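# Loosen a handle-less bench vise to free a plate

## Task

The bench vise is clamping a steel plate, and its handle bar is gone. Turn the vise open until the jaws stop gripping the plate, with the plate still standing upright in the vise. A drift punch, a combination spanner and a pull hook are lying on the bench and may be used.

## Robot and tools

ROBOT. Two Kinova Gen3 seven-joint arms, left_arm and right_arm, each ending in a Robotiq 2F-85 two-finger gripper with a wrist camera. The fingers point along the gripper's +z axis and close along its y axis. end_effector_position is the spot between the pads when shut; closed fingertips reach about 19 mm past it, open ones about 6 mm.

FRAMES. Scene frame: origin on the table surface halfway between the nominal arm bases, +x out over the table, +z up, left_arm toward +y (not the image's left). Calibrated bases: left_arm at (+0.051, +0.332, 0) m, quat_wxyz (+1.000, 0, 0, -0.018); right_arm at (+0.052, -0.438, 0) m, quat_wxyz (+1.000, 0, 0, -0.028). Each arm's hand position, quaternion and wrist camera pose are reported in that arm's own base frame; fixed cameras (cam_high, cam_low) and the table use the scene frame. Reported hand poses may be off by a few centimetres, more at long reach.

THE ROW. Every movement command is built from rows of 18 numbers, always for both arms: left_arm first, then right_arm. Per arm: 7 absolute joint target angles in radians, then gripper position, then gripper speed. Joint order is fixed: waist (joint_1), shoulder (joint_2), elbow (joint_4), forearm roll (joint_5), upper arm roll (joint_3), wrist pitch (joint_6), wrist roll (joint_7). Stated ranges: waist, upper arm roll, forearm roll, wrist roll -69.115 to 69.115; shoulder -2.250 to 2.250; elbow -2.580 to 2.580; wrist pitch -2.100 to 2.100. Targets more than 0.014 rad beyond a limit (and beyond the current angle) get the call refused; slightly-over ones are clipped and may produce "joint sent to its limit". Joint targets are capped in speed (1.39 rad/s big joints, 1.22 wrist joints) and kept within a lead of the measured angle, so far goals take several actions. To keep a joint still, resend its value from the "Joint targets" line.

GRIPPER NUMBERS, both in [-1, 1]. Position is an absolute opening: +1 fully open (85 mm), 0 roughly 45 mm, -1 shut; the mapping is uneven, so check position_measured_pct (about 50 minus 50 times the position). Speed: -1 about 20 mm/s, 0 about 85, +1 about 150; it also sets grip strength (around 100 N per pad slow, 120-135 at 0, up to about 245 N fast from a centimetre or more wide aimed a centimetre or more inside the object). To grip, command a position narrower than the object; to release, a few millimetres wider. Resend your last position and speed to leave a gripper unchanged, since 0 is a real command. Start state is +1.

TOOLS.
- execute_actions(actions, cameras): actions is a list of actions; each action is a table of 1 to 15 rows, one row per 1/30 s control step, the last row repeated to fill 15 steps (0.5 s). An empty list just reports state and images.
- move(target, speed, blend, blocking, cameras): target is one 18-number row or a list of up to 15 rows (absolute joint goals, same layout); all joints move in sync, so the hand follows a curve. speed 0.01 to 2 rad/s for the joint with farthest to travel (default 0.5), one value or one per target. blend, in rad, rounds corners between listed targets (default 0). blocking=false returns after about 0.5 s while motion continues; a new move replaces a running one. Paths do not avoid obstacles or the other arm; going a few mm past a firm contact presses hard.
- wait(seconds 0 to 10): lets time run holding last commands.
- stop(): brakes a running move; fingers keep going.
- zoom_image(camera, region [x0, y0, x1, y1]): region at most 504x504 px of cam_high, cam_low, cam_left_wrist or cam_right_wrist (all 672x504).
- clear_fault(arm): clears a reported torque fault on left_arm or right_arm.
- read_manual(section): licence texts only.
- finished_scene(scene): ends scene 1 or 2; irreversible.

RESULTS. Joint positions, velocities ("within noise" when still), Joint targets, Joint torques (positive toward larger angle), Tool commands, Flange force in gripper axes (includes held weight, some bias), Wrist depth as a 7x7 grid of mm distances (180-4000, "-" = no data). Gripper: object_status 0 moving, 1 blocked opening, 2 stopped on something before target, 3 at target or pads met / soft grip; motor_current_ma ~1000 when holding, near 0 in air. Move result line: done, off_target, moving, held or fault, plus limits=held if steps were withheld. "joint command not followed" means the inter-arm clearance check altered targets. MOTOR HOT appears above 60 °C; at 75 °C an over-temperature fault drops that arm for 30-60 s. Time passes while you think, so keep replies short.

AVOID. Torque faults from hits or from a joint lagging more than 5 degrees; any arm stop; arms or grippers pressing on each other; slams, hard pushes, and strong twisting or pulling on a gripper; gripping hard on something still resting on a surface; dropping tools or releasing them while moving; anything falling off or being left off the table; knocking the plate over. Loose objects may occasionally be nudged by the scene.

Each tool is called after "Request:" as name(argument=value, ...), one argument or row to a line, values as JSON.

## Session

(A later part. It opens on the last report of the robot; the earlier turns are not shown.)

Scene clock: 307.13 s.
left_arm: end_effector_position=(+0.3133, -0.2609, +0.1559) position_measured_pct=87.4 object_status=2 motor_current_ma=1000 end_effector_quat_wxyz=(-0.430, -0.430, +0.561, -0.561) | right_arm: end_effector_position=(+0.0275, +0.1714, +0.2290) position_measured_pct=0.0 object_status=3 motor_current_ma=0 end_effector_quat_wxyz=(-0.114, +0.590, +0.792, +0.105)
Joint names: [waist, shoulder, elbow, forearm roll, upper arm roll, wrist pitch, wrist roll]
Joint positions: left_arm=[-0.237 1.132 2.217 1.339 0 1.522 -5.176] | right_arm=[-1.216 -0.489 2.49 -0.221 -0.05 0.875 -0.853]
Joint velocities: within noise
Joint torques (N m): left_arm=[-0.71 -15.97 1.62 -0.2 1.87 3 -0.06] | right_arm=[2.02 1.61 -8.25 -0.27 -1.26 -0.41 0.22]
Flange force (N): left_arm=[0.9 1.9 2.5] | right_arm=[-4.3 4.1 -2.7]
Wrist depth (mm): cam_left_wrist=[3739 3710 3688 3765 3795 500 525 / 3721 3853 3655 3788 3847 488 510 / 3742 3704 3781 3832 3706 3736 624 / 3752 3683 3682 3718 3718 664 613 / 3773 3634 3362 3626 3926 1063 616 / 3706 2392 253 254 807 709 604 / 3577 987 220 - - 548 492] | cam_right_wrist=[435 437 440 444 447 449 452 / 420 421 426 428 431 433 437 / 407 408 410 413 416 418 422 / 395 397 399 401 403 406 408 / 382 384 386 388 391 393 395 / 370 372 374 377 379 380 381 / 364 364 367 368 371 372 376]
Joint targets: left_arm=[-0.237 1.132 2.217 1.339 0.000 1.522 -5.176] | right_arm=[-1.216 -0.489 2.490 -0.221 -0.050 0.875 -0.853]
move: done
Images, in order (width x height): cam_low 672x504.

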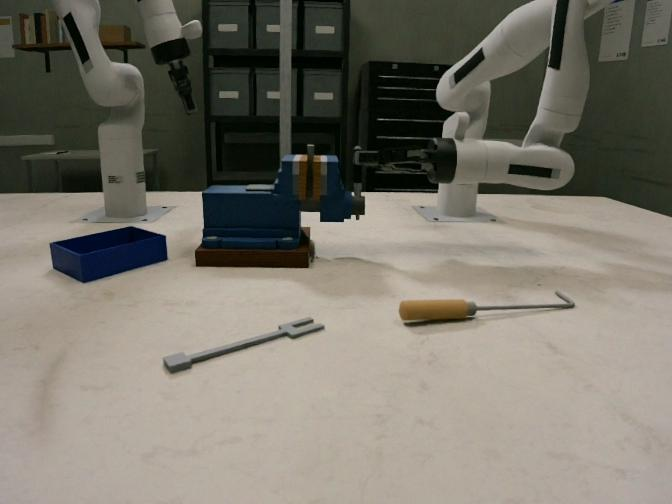

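Request:
move(
  target=[-0.2194, 1.1138, 2.1431, 1.3528, 0, 1.5458, -4.7376, -1, -0.5, -1.216, -0.489, 2.490, -0.221, -0.050, 0.875, -0.853, 1, 1],
  speed=0.15,
  cameras=["cam_low", "cam_left_wrist"],
)

Request:
zoom_image(
  camera="cam_low",
  region=[300, 100, 420, 220],
)

Scene clock: 319.40 s.
left_arm: end_effector_position=(+0.3389, -0.2609, +0.1582) position_measured_pct=87.4 object_status=2 motor_current_ma=1000 end_effector_quat_wxyz=(+0.521, +0.521, -0.478, +0.478) | right_arm: end_effector_position=(+0.0275, +0.1714, +0.2290) position_measured_pct=0.0 object_status=3 motor_current_ma=0 end_effector_quat_wxyz=(-0.114, +0.590, +0.792, +0.105)
Joint names: [waist, shoulder, elbow, forearm roll, upper arm roll, wrist pitch, wrist roll]
Joint positions: left_arm=[-0.219 1.114 2.143 1.353 0 1.546 -4.738] | right_arm=[-1.216 -0.489 2.49 -0.221 -0.05 0.875 -0.853]
Joint velocities: within noise
Joint torques (N m): left_arm=[-2.18 -20.18 -0.18 1.58 4.17 6.09 -0.29] | right_arm=[2.14 1.56 -8.21 -0.27 -1.17 -0.46 0.23]
Flange force (N): left_arm=[-9.8 7.0 1.8] | right_arm=[-3.9 3.8 -2.8]
Wrist depth (mm): cam_left_wrist=[3700 3681 3790 3830 3745 3798 523 / 3715 3768 3692 3879 3892 3880 511 / 3763 3570 3740 3723 3866 3858 492 / 3631 3677 3743 3523 3758 3710 606 / 3775 2374 3480 3775 3764 3832 616 / 761 908 246 240 266 1055 619 / 595 631 - - - 651 618] | cam_right_wrist=[436 438 440 444 446 450 453 / 421 423 427 428 431 434 436 / 406 408 411 414 416 418 421 / 394 397 398 402 403 407 408 / 382 385 387 388 391 393 394 / 371 373 375 376 378 380 382 / 363 364 367 368 371 372 376]
Joint targets: left_arm=[-0.219 1.114 2.143 1.353 0.000 1.546 -4.738] | right_arm=[-1.216 -0.489 2.490 -0.221 -0.050 0.875 -0.853]
move: done
camera_calibration:
cam_left_wrist: T_world_to_cam=[[-0.994652, -0.00406007, 0.103203, 0.318655], [-0.103108, -0.0191266, -0.994486, 0.24948], [0.00601161, -0.999809, 0.0186056, -0.123561], [0, 0, 0, 1]] pos_world=[0.343417, -0.117472, 0.217517]
Images, in order (width x height): cam_low 672x504, cam_left_wrist 672x504.

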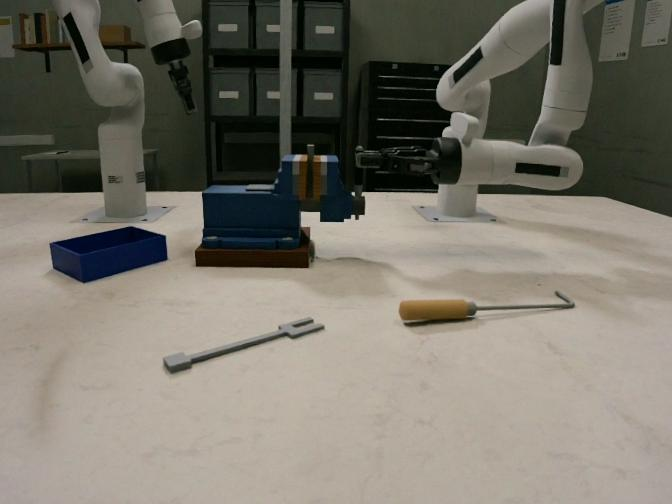

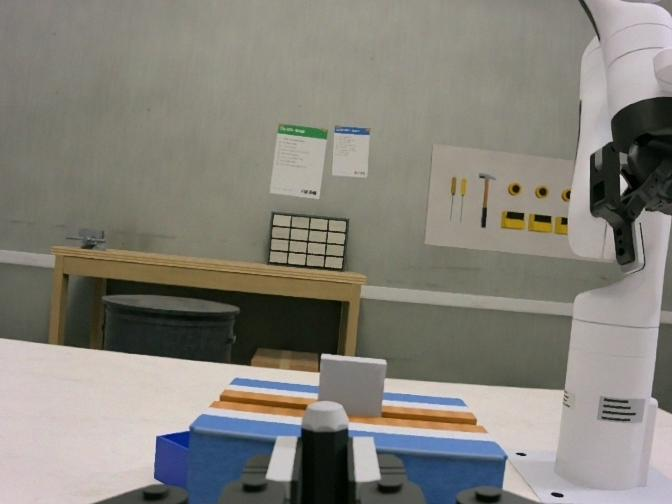

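Scaled by 4.200.

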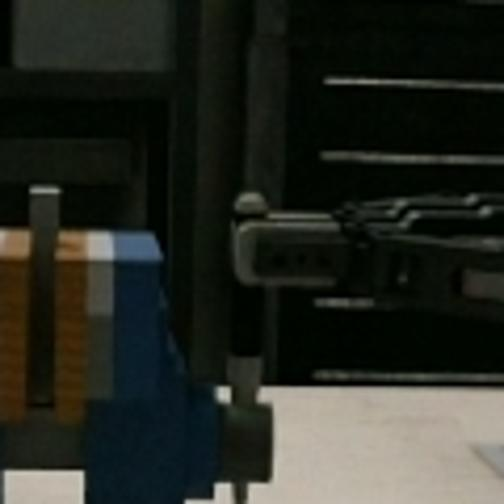

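Request:
move(
  target=[-0.2047, 1.1265, 2.0596, 1.3663, 0, 1.5617, -4.3197, -1, -0.5, -1.216, -0.489, 2.490, -0.221, -0.050, 0.875, -0.853, 1, 1],
  speed=0.15,
  cameras=["cam_low", "cam_left_wrist"],
)

Request:
zoom_image(
  camera="cam_low",
  region=[300, 100, 420, 220],
)

Scene clock: 331.77 s.
left_arm: end_effector_position=(+0.3636, -0.2609, +0.1516) position_measured_pct=87.4 object_status=2 motor_current_ma=1000 end_effector_quat_wxyz=(+0.596, +0.596, -0.380, +0.380) | right_arm: end_effector_position=(+0.0275, +0.1714, +0.2290) position_measured_pct=0.0 object_status=3 motor_current_ma=0 end_effector_quat_wxyz=(-0.114, +0.590, +0.792, +0.105)
Joint names: [waist, shoulder, elbow, forearm roll, upper arm roll, wrist pitch, wrist roll]
Joint positions: left_arm=[-0.205 1.127 2.06 1.366 0 1.562 -4.32] | right_arm=[-1.216 -0.489 2.49 -0.221 -0.05 0.875 -0.853]
Joint velocities: within noise
Joint torques (N m): left_arm=[-1.23 -19.28 -0.28 1.16 3.19 4.55 -0.02] | right_arm=[2.12 1.66 -8.3 -0.31 -1.24 -0.5 0.18]
Flange force (N): left_arm=[-6.3 2.5 1.3] | right_arm=[-4.6 4.0 -3.1]
Wrist depth (mm): cam_left_wrist=[3757 3707 3785 3738 3788 3879 3800 / 3664 3740 3848 3755 3774 3875 3780 / 3758 3707 3837 3740 3831 3799 3828 / 1026 2349 3031 3493 3775 3823 706 / 673 888 3248 3796 3730 3842 631 / 487 539 789 263 3708 3887 622 / 418 495 - - 229 654 614] | cam_right_wrist=[436 438 442 443 447 449 452 / 420 422 426 429 431 435 436 / 406 408 411 414 416 418 422 / 395 396 398 401 403 407 409 / 382 385 386 388 391 393 394 / 370 372 373 376 378 379 382 / 363 365 368 368 370 372 374]
Joint targets: left_arm=[-0.205 1.127 2.060 1.366 0.000 1.562 -4.320] | right_arm=[-1.216 -0.489 2.490 -0.221 -0.050 0.875 -0.853]
move: done
camera_calibration:
cam_left_wrist: T_world_to_cam=[[-0.899422, -0.00404088, 0.437064, 0.258664], [-0.436919, -0.0189826, -0.8993, 0.352361], [0.0119306, -0.999812, 0.0153078, -0.12533], [0, 0, 0, 1]] pos_world=[0.388097, -0.117572, 0.205744]
Images, in order (width x height): cam_low 672x504, cam_left_wrist 672x504.

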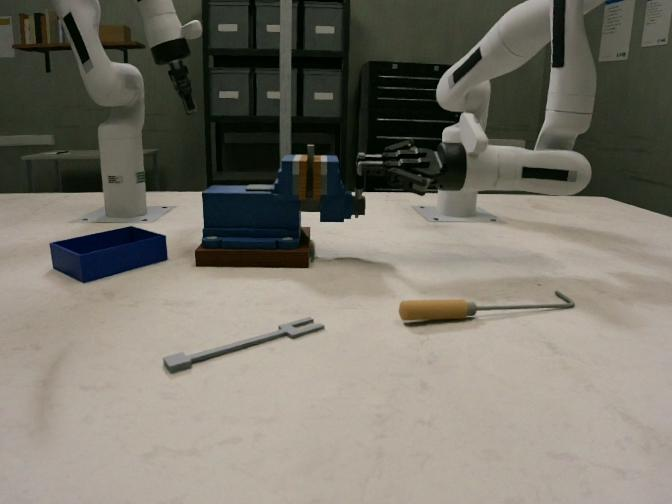

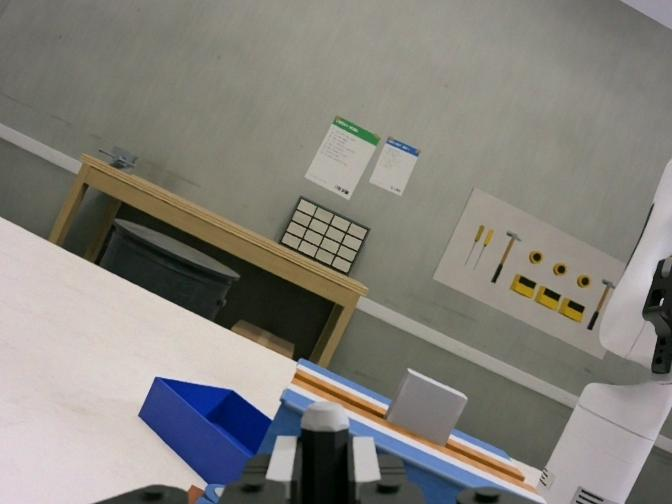

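Scaled by 4.200.

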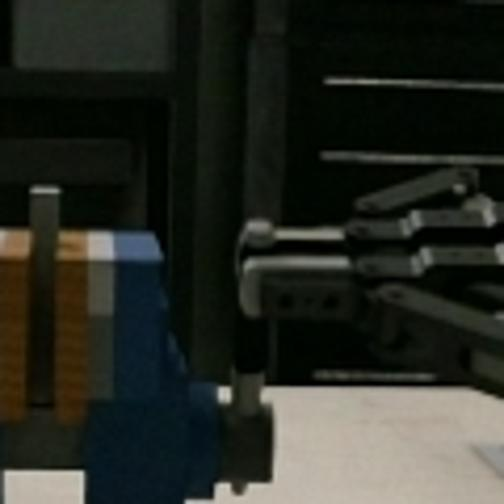

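Request:
move(
  target=[
    [-0.1897, 1.1891, 1.9386, 1.3811, 0, 1.5734, -3.7388, -1, -0.5, -1.216, -0.489, 2.490, -0.221, -0.050, 0.875, -0.853, 1, 1],
    [-0.1847, 1.2481, 1.8728, 1.3861, 0, 1.5746, -3.3830, -1, -0.5, -1.216, -0.489, 2.490, -0.221, -0.050, 0.875, -0.853, 1, 1],
    [-0.1837, 1.3109, 1.8271, 1.3871, 0, 1.5715, -3.0508, -1, -0.5, -1.216, -0.489, 2.490, -0.221, -0.050, 0.875, -0.853, 1, 1],
  ],
  speed=0.3,
  blend=[0.05, 0.05, 0],
  cameras=["cam_low", "cam_left_wrist", "cam_high"],
)

Request:
zoom_image(
  camera="cam_low",
  region=[270, 130, 390, 250],
)

Scene clock: 347.83 s.
left_arm: end_effector_position=(+0.4057, -0.2609, +0.0786) position_measured_pct=87.4 object_status=2 motor_current_ma=1000 end_effector_quat_wxyz=(+0.706, +0.706, +0.031, -0.031) | right_arm: end_effector_position=(+0.0275, +0.1714, +0.2290) position_measured_pct=0.0 object_status=3 motor_current_ma=0 end_effector_quat_wxyz=(-0.114, +0.590, +0.792, +0.105)
Joint names: [waist, shoulder, elbow, forearm roll, upper arm roll, wrist pitch, wrist roll]
Joint positions: left_arm=[-0.184 1.311 1.827 1.387 0 1.571 -3.051] | right_arm=[-1.216 -0.489 2.49 -0.221 -0.05 0.875 -0.853]
Joint velocities: within noise
Joint torques (N m): left_arm=[0.87 -20.31 0.73 0.3 4.59 4.41 0.44] | right_arm=[2.13 1.67 -8.21 -0.33 -1.29 -0.46 0.18]
Flange force (N): left_arm=[-1.3 -4.5 -1.7] | right_arm=[-4.6 4.3 -3.2]
Wrist depth (mm): cam_left_wrist=[- 216 351 3022 3691 3794 3672 / - 225 446 3036 3728 3784 3777 / - 217 493 3812 3795 3734 3701 / - 250 515 3507 3719 3810 3810 / - 264 480 3816 3710 3834 3816 / - 237 296 3854 3758 3743 3771 / - 236 - 334 - 3805 3831] | cam_right_wrist=[436 438 442 443 447 447 452 / 421 422 426 429 431 434 437 / 406 408 410 413 416 418 422 / 394 396 399 401 403 405 409 / 382 384 386 388 391 392 394 / 370 372 374 376 378 380 382 / 364 365 366 367 370 372 375]
Joint targets: left_arm=[-0.184 1.311 1.827 1.387 0.000 1.571 -3.051] | right_arm=[-1.216 -0.489 2.490 -0.221 -0.050 0.875 -0.853]
move: done
camera_calibration:
cam_left_wrist: T_world_to_cam=[[0.103103, -0.00397232, 0.994663, -0.1221], [-0.994499, -0.0190172, 0.10301, 0.452591], [0.0185065, -0.999811, -0.00591119, -0.125718], [0, 0, 0, 1]] pos_world=[0.465017, -0.117572, 0.0740839]
Images, in order (width x height): cam_high 672x504, cam_low 672x504, cam_left_wrist 672x504.

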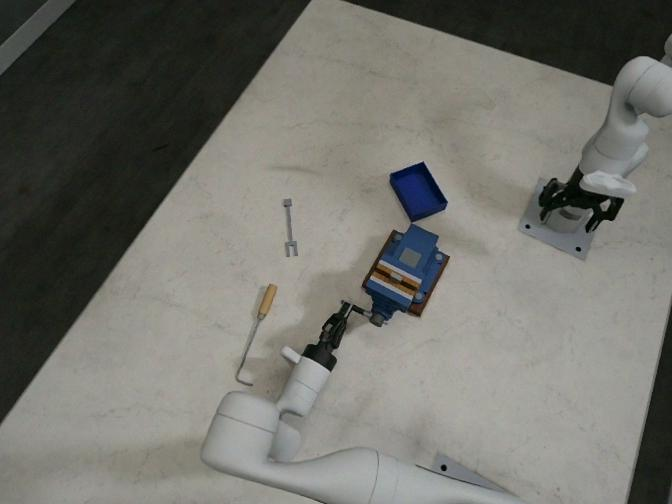

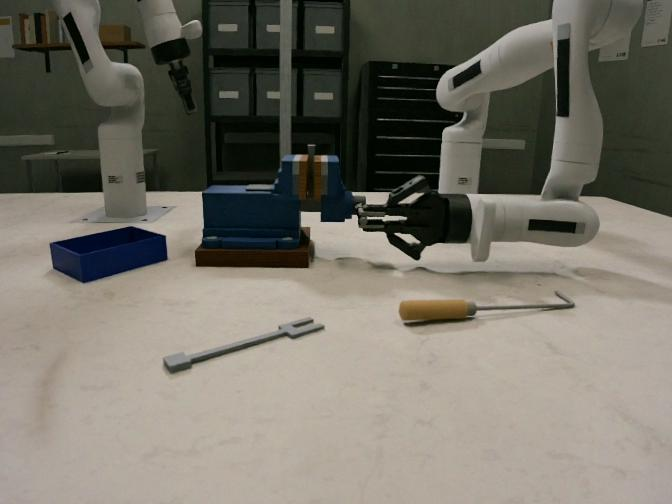

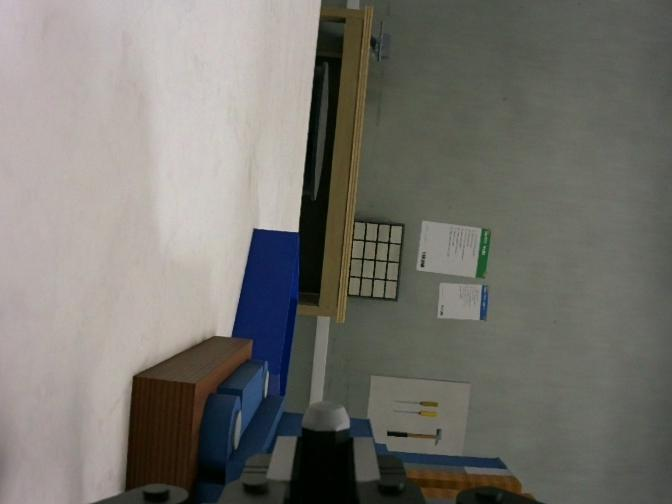

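Scaled by 4.200.

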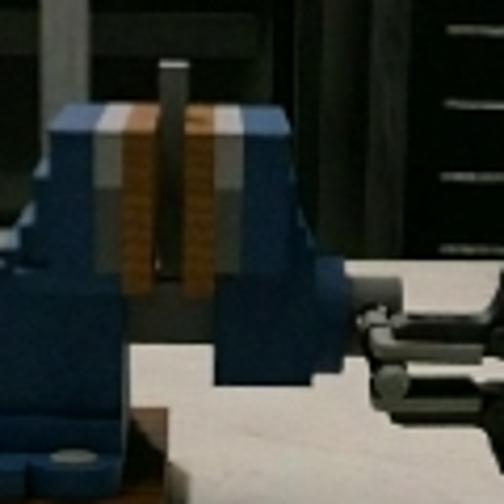

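Request:
zoom_image(
  camera="cam_low",
  region=[290, 138, 345, 205],
)

Request:
zoom_image(
  camera="cam_high",
  region=[360, 245, 430, 315],
)

Scaled by 7.522.

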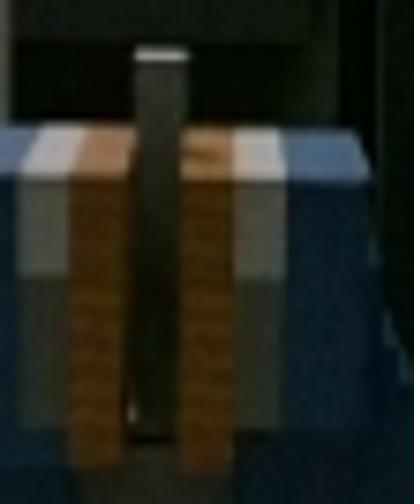

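Scaled by 7.200.

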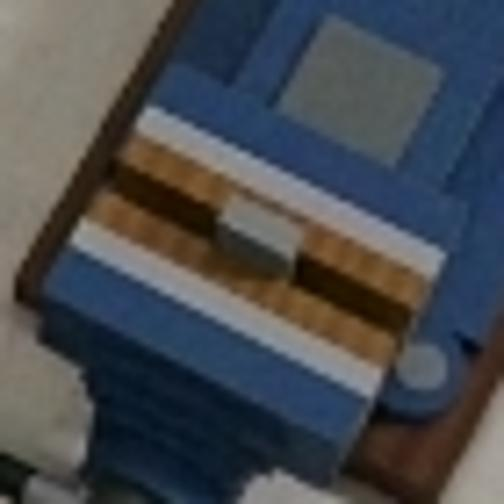

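Request:
move(
  target=[
    [-0.1836, 1.3024, 1.8316, 1.3872, 0, 1.5722, -3.1168, -1, -0.5, -1.216, -0.489, 2.490, -0.221, -0.050, 0.875, -0.853, 1, 1],
    [-0.1604, 1.3165, 1.6335, 1.4133, 0, 1.6012, -2.9349, -1, -0.5, -1.216, -0.489, 2.490, -0.221, -0.050, 0.875, -0.853, 1, 1],
  ],
  speed=[0.1, 0.1],
  cameras=["cam_low"],
)

Request:
zoom_image(
  camera="cam_low",
  region=[290, 138, 345, 205],
)

Scene clock: 385.27 s.
left_arm: end_effector_position=(+0.4653, -0.2609, +0.0821) position_measured_pct=87.4 object_status=2 motor_current_ma=1000 end_effector_quat_wxyz=(+0.707, +0.707, +0.006, -0.006) | right_arm: end_effector_position=(+0.0275, +0.1714, +0.2290) position_measured_pct=0.0 object_status=3 motor_current_ma=0 end_effector_quat_wxyz=(-0.114, +0.590, +0.792, +0.105)
Joint names: [waist, shoulder, elbow, forearm roll, upper arm roll, wrist pitch, wrist roll]
Joint positions: left_arm=[-0.16 1.317 1.634 1.413 0 1.601 -2.935] | right_arm=[-1.216 -0.489 2.49 -0.221 -0.05 0.875 -0.853]
Joint velocities: within noise
Joint torques (N m): left_arm=[-0.33 -21.29 -1.7 0.63 2.32 3.06 0.02] | right_arm=[2.04 1.56 -8.19 -0.32 -1.25 -0.49 0.18]
Flange force (N): left_arm=[-1.1 -0.7 1.6] | right_arm=[-4.2 4.3 -3.1]
Wrist depth (mm): cam_left_wrist=[183 243 484 2951 3755 3723 3701 / - 253 635 2997 3820 3644 3709 / 204 258 511 3744 3709 3736 3861 / 207 295 686 3510 3723 3709 3806 / - 264 526 3786 3711 3801 3813 / - 266 484 3838 3732 3698 3814 / - 269 363 3795 3718 3804 3759] | cam_right_wrist=[436 439 441 445 447 450 453 / 420 424 427 429 431 435 437 / 406 408 410 413 415 418 422 / 394 397 398 401 403 406 409 / 382 384 387 389 391 392 394 / 370 372 375 376 379 381 382 / 363 365 366 368 370 372 376]
Joint targets: left_arm=[-0.160 1.316 1.634 1.413 0.000 1.601 -2.935] | right_arm=[-1.216 -0.489 2.490 -0.221 -0.050 0.875 -0.853]
move: done
Images, in order (width x height): cam_low 672x504.

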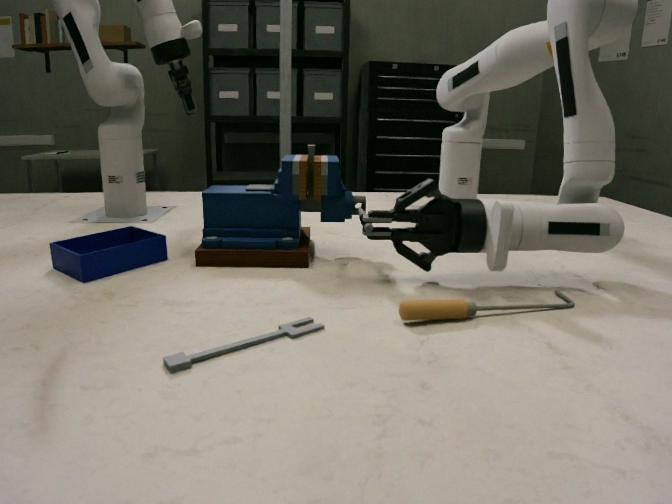

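Scaled by 7.522.

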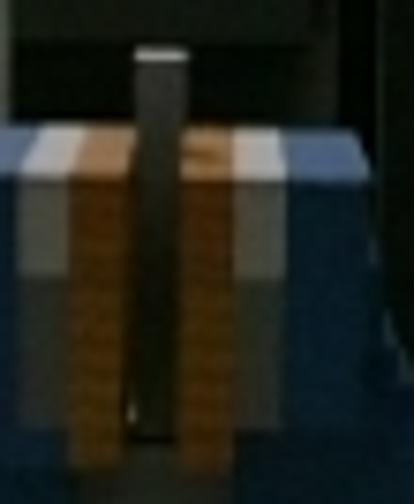

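Request:
move(
  target=[
    [-0.3630, 1.2862, 1.5840, 1.2200, 0, 1.6661, -2.8697, -1, -0.5, -1.216, -0.489, 2.490, -0.221, -0.050, 0.875, -0.853, 1, 1],
    [-0.3117, 0.5541, 2.1870, 0.9558, 0, 0.9686, -4.2453, -1, -0.5, -1.216, -0.489, 2.490, -0.221, -0.050, 0.875, -0.853, 1, 1],
    [0.6185, 0.3270, 1.6602, 0, 0, 1.1544, -2.5231, -1, -0.5, -1.216, -0.489, 2.490, -0.221, -0.050, 0.875, -0.853, 1, 1],
  ],
  speed=[0.3, 0.8, 0.8],
  blend=[0.05, 0.1, 0],
)

Request:
zoom_image(
  camera="cam_left_wrist",
  region=[200, 60, 450, 260],
)

Scene clock: 400.27 s.
left_arm: end_effector_position=(+0.3299, -0.2653, +0.2448) position_measured_pct=87.4 object_status=2 motor_current_ma=1000 end_effector_quat_wxyz=(+0.000, +0.707, -0.707, +0.000) | right_arm: end_effector_position=(+0.0275, +0.1714, +0.2290) position_measured_pct=0.0 object_status=3 motor_current_ma=0 end_effector_quat_wxyz=(-0.114, +0.590, +0.792, +0.105)
Joint names: [waist, shoulder, elbow, forearm roll, upper arm roll, wrist pitch, wrist roll]
Joint positions: left_arm=[0.618 0.327 1.66 0 0 1.154 -2.523] | right_arm=[-1.216 -0.489 2.49 -0.221 -0.05 0.875 -0.853]
Joint velocities: within noise
Joint torques (N m): left_arm=[-0.39 -15.08 -8.95 0.07 -1.24 -0.11 0.01] | right_arm=[1.98 1.63 -8.29 -0.28 -1.19 -0.49 0.16]
Flange force (N): left_arm=[0.4 1.9 1.6] | right_arm=[-4.4 3.8 -3.0]
Wrist depth (mm): cam_left_wrist=[391 391 353 282 355 392 393 / 391 391 235 234 235 391 393 / 390 390 234 234 236 391 391 / 389 389 234 234 233 389 391 / 388 389 389 285 388 390 389 / 388 388 389 387 389 389 390 / 388 387 - 389 388 389 389] | cam_right_wrist=[435 438 441 445 446 450 454 / 421 422 426 428 431 433 437 / 407 409 410 414 416 418 422 / 395 396 399 400 403 406 408 / 382 384 387 388 390 394 394 / 370 372 374 376 378 380 382 / 364 364 367 367 370 372 375]
Joint targets: left_arm=[0.619 0.327 1.660 0.000 0.000 1.154 -2.523] | right_arm=[-1.216 -0.489 2.490 -0.221 -0.050 0.875 -0.853]
move: done
camera_calibration:
cam_left_wrist: T_world_to_cam=[[-0.999865, -0.0159459, -0.00400956, 0.325473], [-0.015867, 0.999693, -0.0190078, 0.337231], [0.00431143, -0.0189417, -0.999811, 0.380585], [0, 0, 0, 1]] pos_world=[0.329139, -0.324728, 0.388228]
cam_right_wrist: T_world_to_cam=[[0.954704, 0.293623, 0.0482358, -0.0880445], [0.295064, -0.913232, -0.280971, 0.260413], [-0.0384489, 0.282476, -0.958503, 0.316932], [0, 0, 0, 1]] pos_world=[0.0194035, 0.174144, 0.381196]

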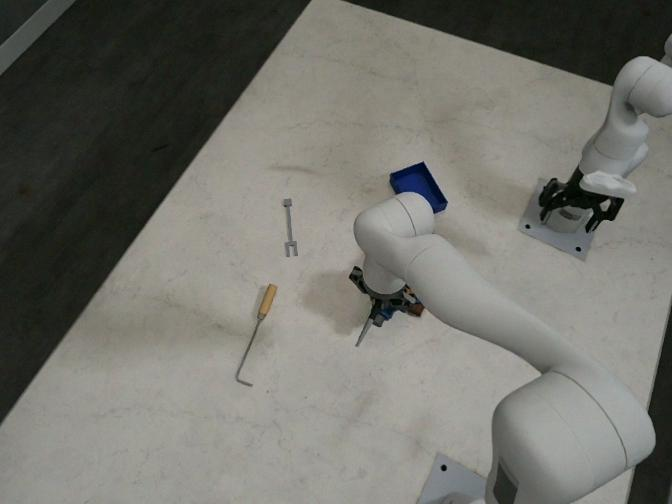

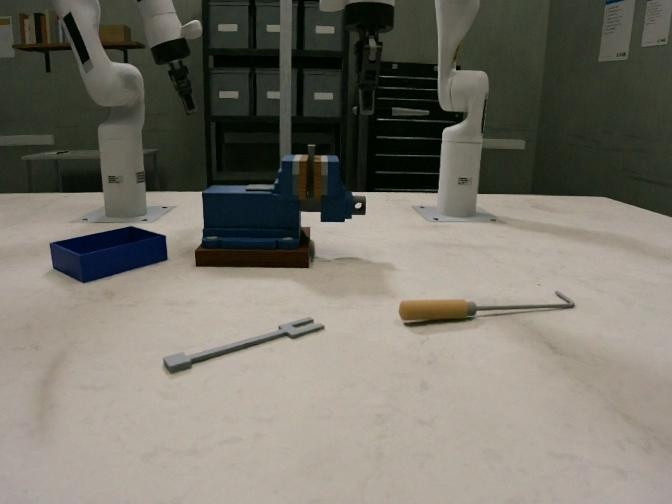

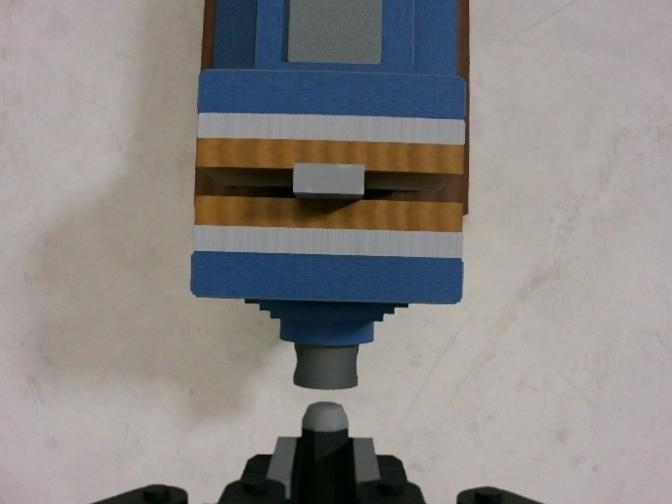

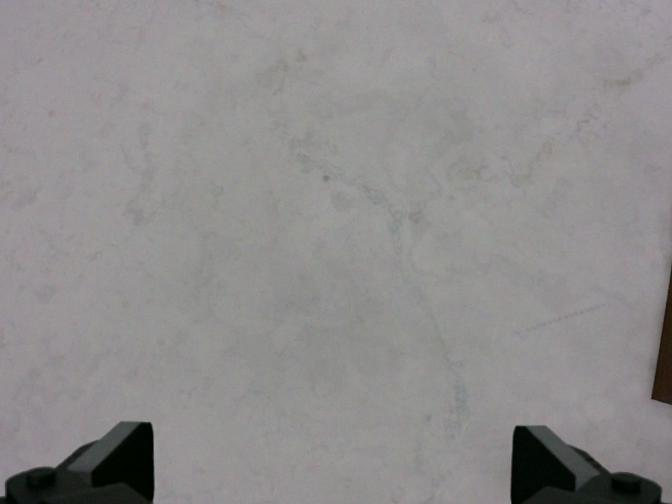

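Scaled by 2.016.

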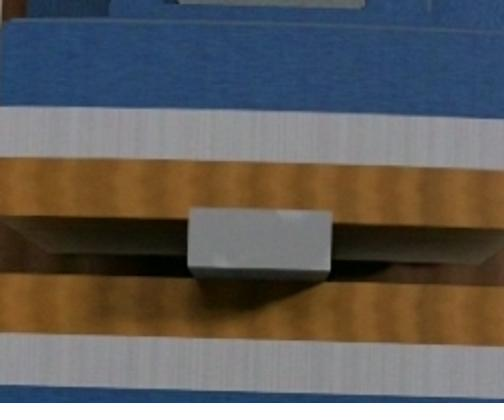

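Request:
zoom_image(
  camera="cam_left_wrist",
  region=[280, 150, 380, 220],
)

Request:
zoom_image(
  camera="cam_left_wrist",
  region=[190, 130, 290, 210],
)

Request:
zoom_image(
  camera="cam_low",
  region=[295, 140, 335, 205],
)

Scaled by 5.040.

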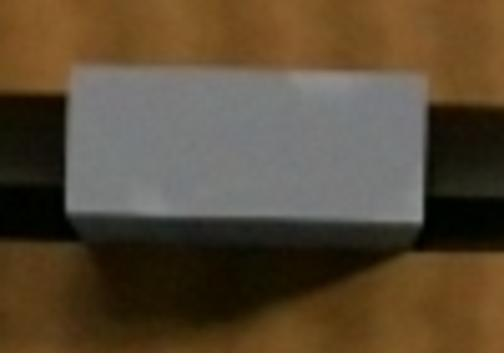

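Scaled by 5.040.

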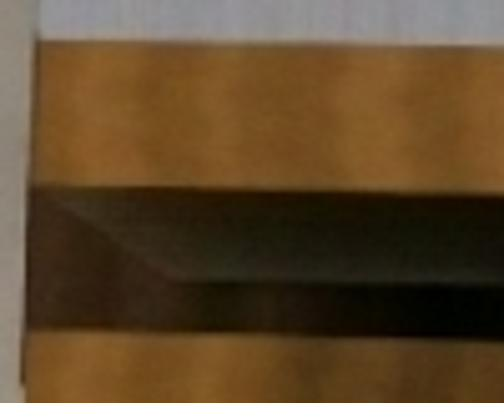

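Scaled by 7.754.

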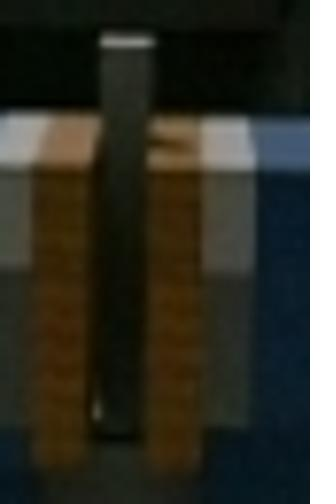

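Request:
move(
  target=[
    [0.0926, 0.4716, 2.0099, 0, 0, 0.6601, -3.0490, -1, -0.5, -1.216, -0.489, 2.490, -0.221, -0.050, 0.875, -0.853, 1, 1],
    [0.0926, 0.6486, 2.0675, 0, 0, 0.4255, -3.0490, -1, -0.5, -1.216, -0.489, 2.490, -0.221, -0.050, 0.875, -0.853, 1, 1],
  ],
  speed=[0.7, 0.15],
  blend=[0.03, 0],
  cameras=["cam_low", "cam_high", "cam_left_wrist"],
)

Scene clock: 439.57 s.
left_arm: end_effector_position=(+0.3800, -0.0602, +0.0225) position_measured_pct=87.4 object_status=2 motor_current_ma=1000 end_effector_quat_wxyz=(+0.000, +0.707, -0.707, +0.000) | right_arm: end_effector_position=(+0.0275, +0.1714, +0.2290) position_measured_pct=0.0 object_status=3 motor_current_ma=0 end_effector_quat_wxyz=(-0.114, +0.590, +0.792, +0.105)
Joint names: [waist, shoulder, elbow, forearm roll, upper arm roll, wrist pitch, wrist roll]
Joint positions: left_arm=[0.093 0.649 2.068 0 0 0.426 -3.049] | right_arm=[-1.216 -0.489 2.49 -0.221 -0.05 0.875 -0.853]
Joint velocities: within noise
Joint torques (N m): left_arm=[-0.36 -16.19 -4.4 0.05 -0.98 -0.1 -0.02] | right_arm=[2.06 1.52 -8.22 -0.25 -1.19 -0.44 0.14]
Flange force (N): left_arm=[0.4 1.7 0.9] | right_arm=[-4.0 4.2 -2.6]
Wrist depth (mm): cam_left_wrist=[- - - - - - - / - - - - - - - / - - - - - - - / - - - - - - - / - - - - - - - / - - - - - - - / - - - - - - -] | cam_right_wrist=[436 439 441 443 446 449 453 / 419 423 426 428 431 433 437 / 407 409 411 414 416 417 421 / 394 397 399 401 403 405 409 / 381 384 386 389 390 392 394 / 370 373 374 377 379 381 381 / 363 364 367 368 370 373 375]
Joint targets: left_arm=[0.093 0.649 2.067 0.000 0.000 0.426 -3.049] | right_arm=[-1.216 -0.489 2.490 -0.221 -0.050 0.875 -0.853]
move: done
camera_calibration:
cam_left_wrist: T_world_to_cam=[[-0.999863, -0.0160459, -0.00400817, 0.377931], [-0.0159669, 0.999692, -0.0190074, 0.128899], [0.00431192, -0.0189408, -0.999811, 0.161894], [0, 0, 0, 1]] pos_world=[0.379239, -0.119728, 0.165828]
Images, in order (width x height): cam_high 672x504, cam_low 672x504, cam_left_wrist 672x504.

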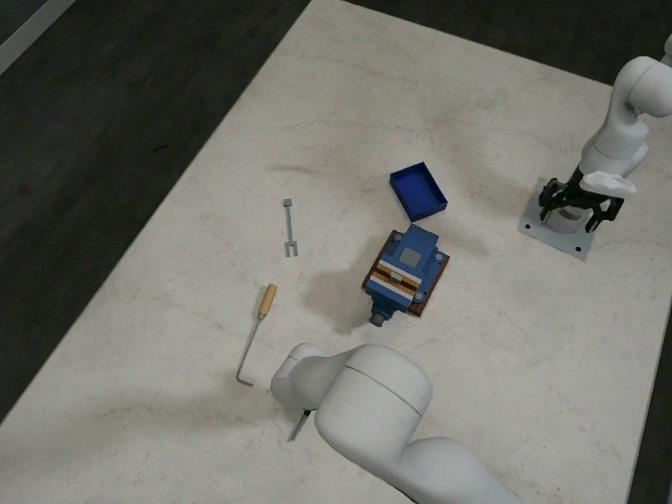

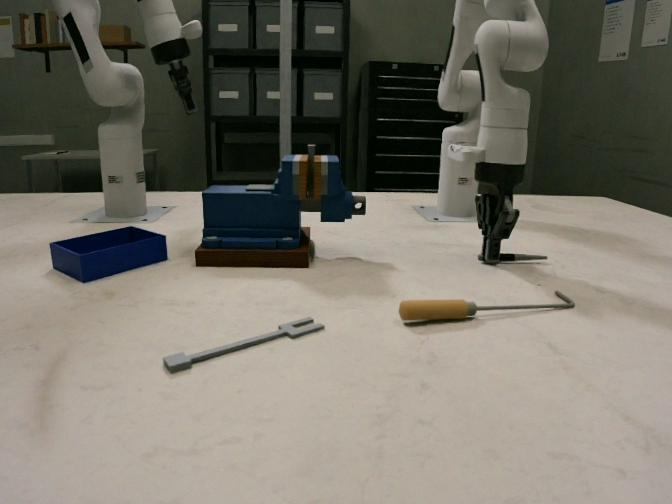

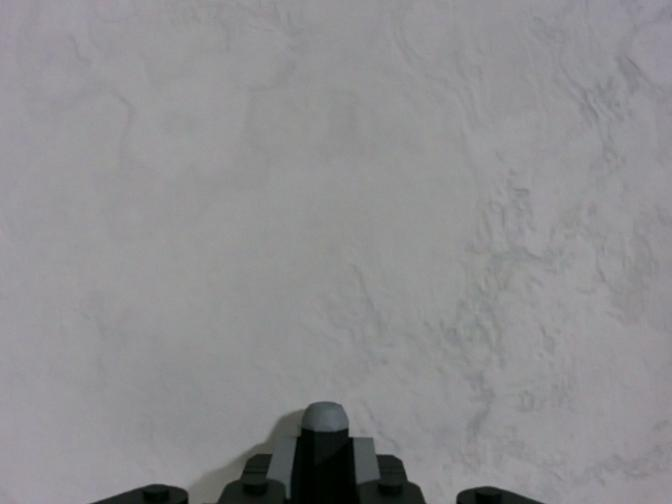

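Request:
move(
  target=[0.0926, 0.6530, 2.0683, 0, 0, 0.4203, -3.0490, -1, -0.5, -1.216, -0.489, 2.490, -0.221, -0.050, 0.875, -0.853, 1, 1],
  speed=0.05,
  cameras=[],
)

Request:
move(
  target=[
    [0.0926, 0.6530, 2.0683, 0, 0, 0.4203, -3.0490, 0.2, -0.6, -1.216, -0.489, 2.490, -0.221, -0.050, 0.875, -0.853, 1, 1],
    [0.0926, 0.4716, 2.0099, 0, 0, 0.6601, -3.0490, 0.2, -0.6, -1.216, -0.489, 2.490, -0.221, -0.050, 0.875, -0.853, 1, 1],
  ],
  speed=[0.3, 0.3],
)

Request:
zoom_image(
  camera="cam_low",
  region=[290, 138, 345, 205],
)

Scene clock: 447.20 s.
left_arm: end_effector_position=(+0.3800, -0.0602, +0.0207) position_measured_pct=87.4 object_status=2 motor_current_ma=1000 end_effector_quat_wxyz=(+0.000, +0.707, -0.707, +0.000) | right_arm: end_effector_position=(+0.0275, +0.1714, +0.2290) position_measured_pct=0.0 object_status=3 motor_current_ma=0 end_effector_quat_wxyz=(-0.114, +0.590, +0.792, +0.105)
Joint names: [waist, shoulder, elbow, forearm roll, upper arm roll, wrist pitch, wrist roll]
Joint positions: left_arm=[0.093 0.653 2.068 0 0 0.42 -3.049] | right_arm=[-1.216 -0.489 2.49 -0.221 -0.05 0.875 -0.853]
Joint velocities: within noise
Joint torques (N m): left_arm=[-0.39 -16.18 -4.33 0.02 -1.02 -0.05 -0.01] | right_arm=[2.11 1.61 -8.23 -0.27 -1.24 -0.5 0.11]
Flange force (N): left_arm=[0.4 1.8 0.9] | right_arm=[-4.5 4.3 -3.1]
Wrist depth (mm): cam_left_wrist=[- - - - - - - / - - - - - - - / - - - - - - - / - - - - - - - / - - - - - - - / - - - - - - - / - - - - - - -] | cam_right_wrist=[435 438 441 445 445 451 453 / 420 422 426 428 432 433 436 / 405 409 410 413 416 418 421 / 394 397 399 401 402 407 408 / 382 384 387 388 391 393 394 / 371 372 374 377 378 380 382 / 364 364 367 369 371 372 375]
Joint targets: left_arm=[0.093 0.653 2.068 0.000 0.000 0.420 -3.049] | right_arm=[-1.216 -0.489 2.490 -0.221 -0.050 0.875 -0.853]
move: done
No camera images: "cameras" was empty.

Scene clock: 449.50 s.
left_arm: end_effector_position=(+0.3800, -0.0602, +0.1000) position_measured_pct=39.8 object_status=3 motor_current_ma=0 end_effector_quat_wxyz=(+0.000, +0.707, -0.707, +0.000) | right_arm: end_effector_position=(+0.0275, +0.1714, +0.2290) position_measured_pct=0.0 object_status=3 motor_current_ma=0 end_effector_quat_wxyz=(-0.114, +0.590, +0.792, +0.105)
Joint names: [waist, shoulder, elbow, forearm roll, upper arm roll, wrist pitch, wrist roll]
Joint positions: left_arm=[0.093 0.472 2.01 0 0 0.66 -3.049] | right_arm=[-1.216 -0.489 2.49 -0.221 -0.05 0.875 -0.853]
Joint velocities: within noise
Joint torques (N m): left_arm=[-0.38 -14.61 -5.99 0.06 -1.13 -0.07 -0.05] | right_arm=[2.13 1.6 -8.21 -0.23 -1.16 -0.46 0.2]
Flange force (N): left_arm=[0.9 1.6 0.2] | right_arm=[-4.0 3.7 -2.9]
Wrist depth (mm): cam_left_wrist=[246 246 247 246 246 247 247 / 246 246 246 246 246 246 246 / 245 246 245 245 246 246 246 / 245 245 246 245 245 246 246 / 245 245 245 245 245 245 245 / 244 244 244 245 244 244 244 / - 244 244 244 244 244 -] | cam_right_wrist=[436 439 440 444 446 449 454 / 421 424 426 429 431 434 437 / 407 409 410 413 416 419 422 / 395 397 399 401 403 407 408 / 382 384 387 389 391 393 394 / 370 373 373 377 377 380 383 / 363 364 367 368 369 372 375]
Joint targets: left_arm=[0.093 0.472 2.010 0.000 0.000 0.660 -3.049] | right_arm=[-1.216 -0.489 2.490 -0.221 -0.050 0.875 -0.853]
move: done
camera_calibration:
cam_left_wrist: T_world_to_cam=[[-0.999863, -0.0160459, -0.00400817, 0.378242], [-0.0159669, 0.999692, -0.0190074, 0.130372], [0.00431192, -0.0189408, -0.999811, 0.239379], [0, 0, 0, 1]] pos_world=[0.379239, -0.119728, 0.243328]
cam_right_wrist: T_world_to_cam=[[0.954704, 0.293623, 0.0482358, -0.0880445], [0.295064, -0.913232, -0.280971, 0.260413], [-0.0384489, 0.282476, -0.958503, 0.316932], [0, 0, 0, 1]] pos_world=[0.0194035, 0.174144, 0.381196]

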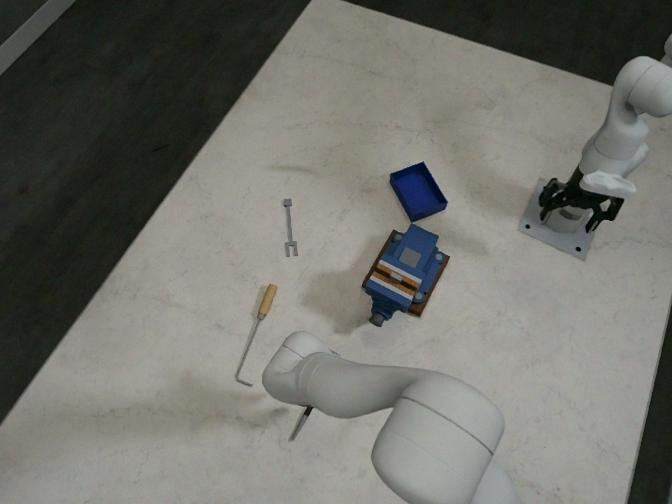

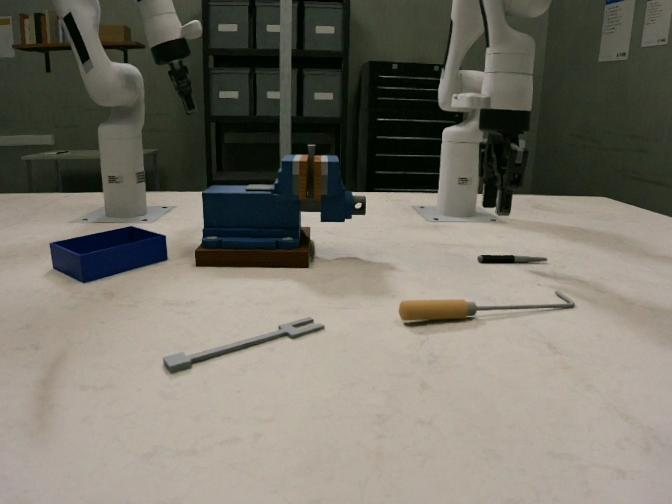

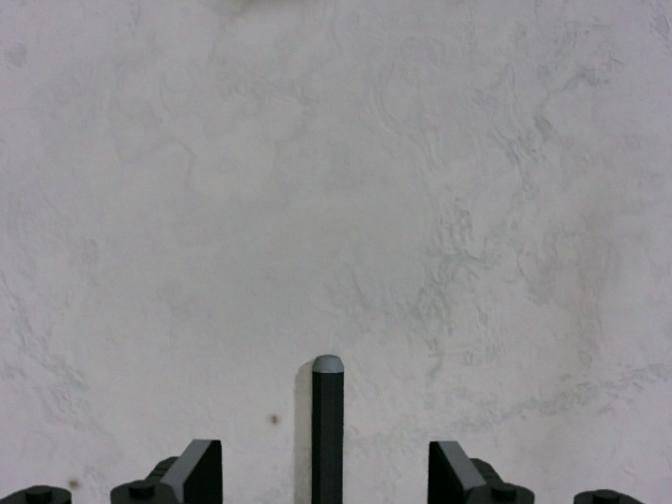

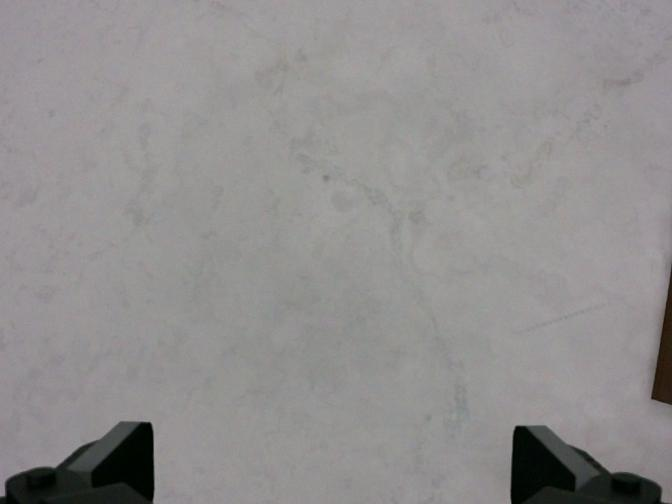

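Scaled by 7.522.

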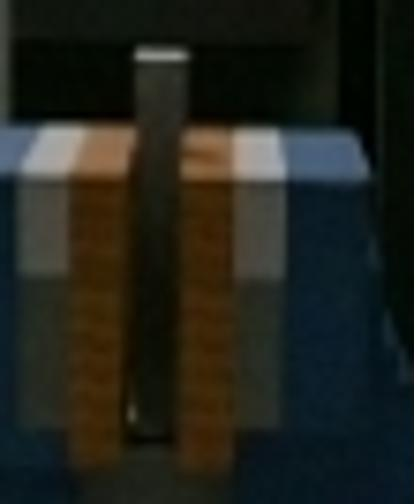

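Request:
finished_scene(
  scene=1,
)

The scene is finished: the task was done.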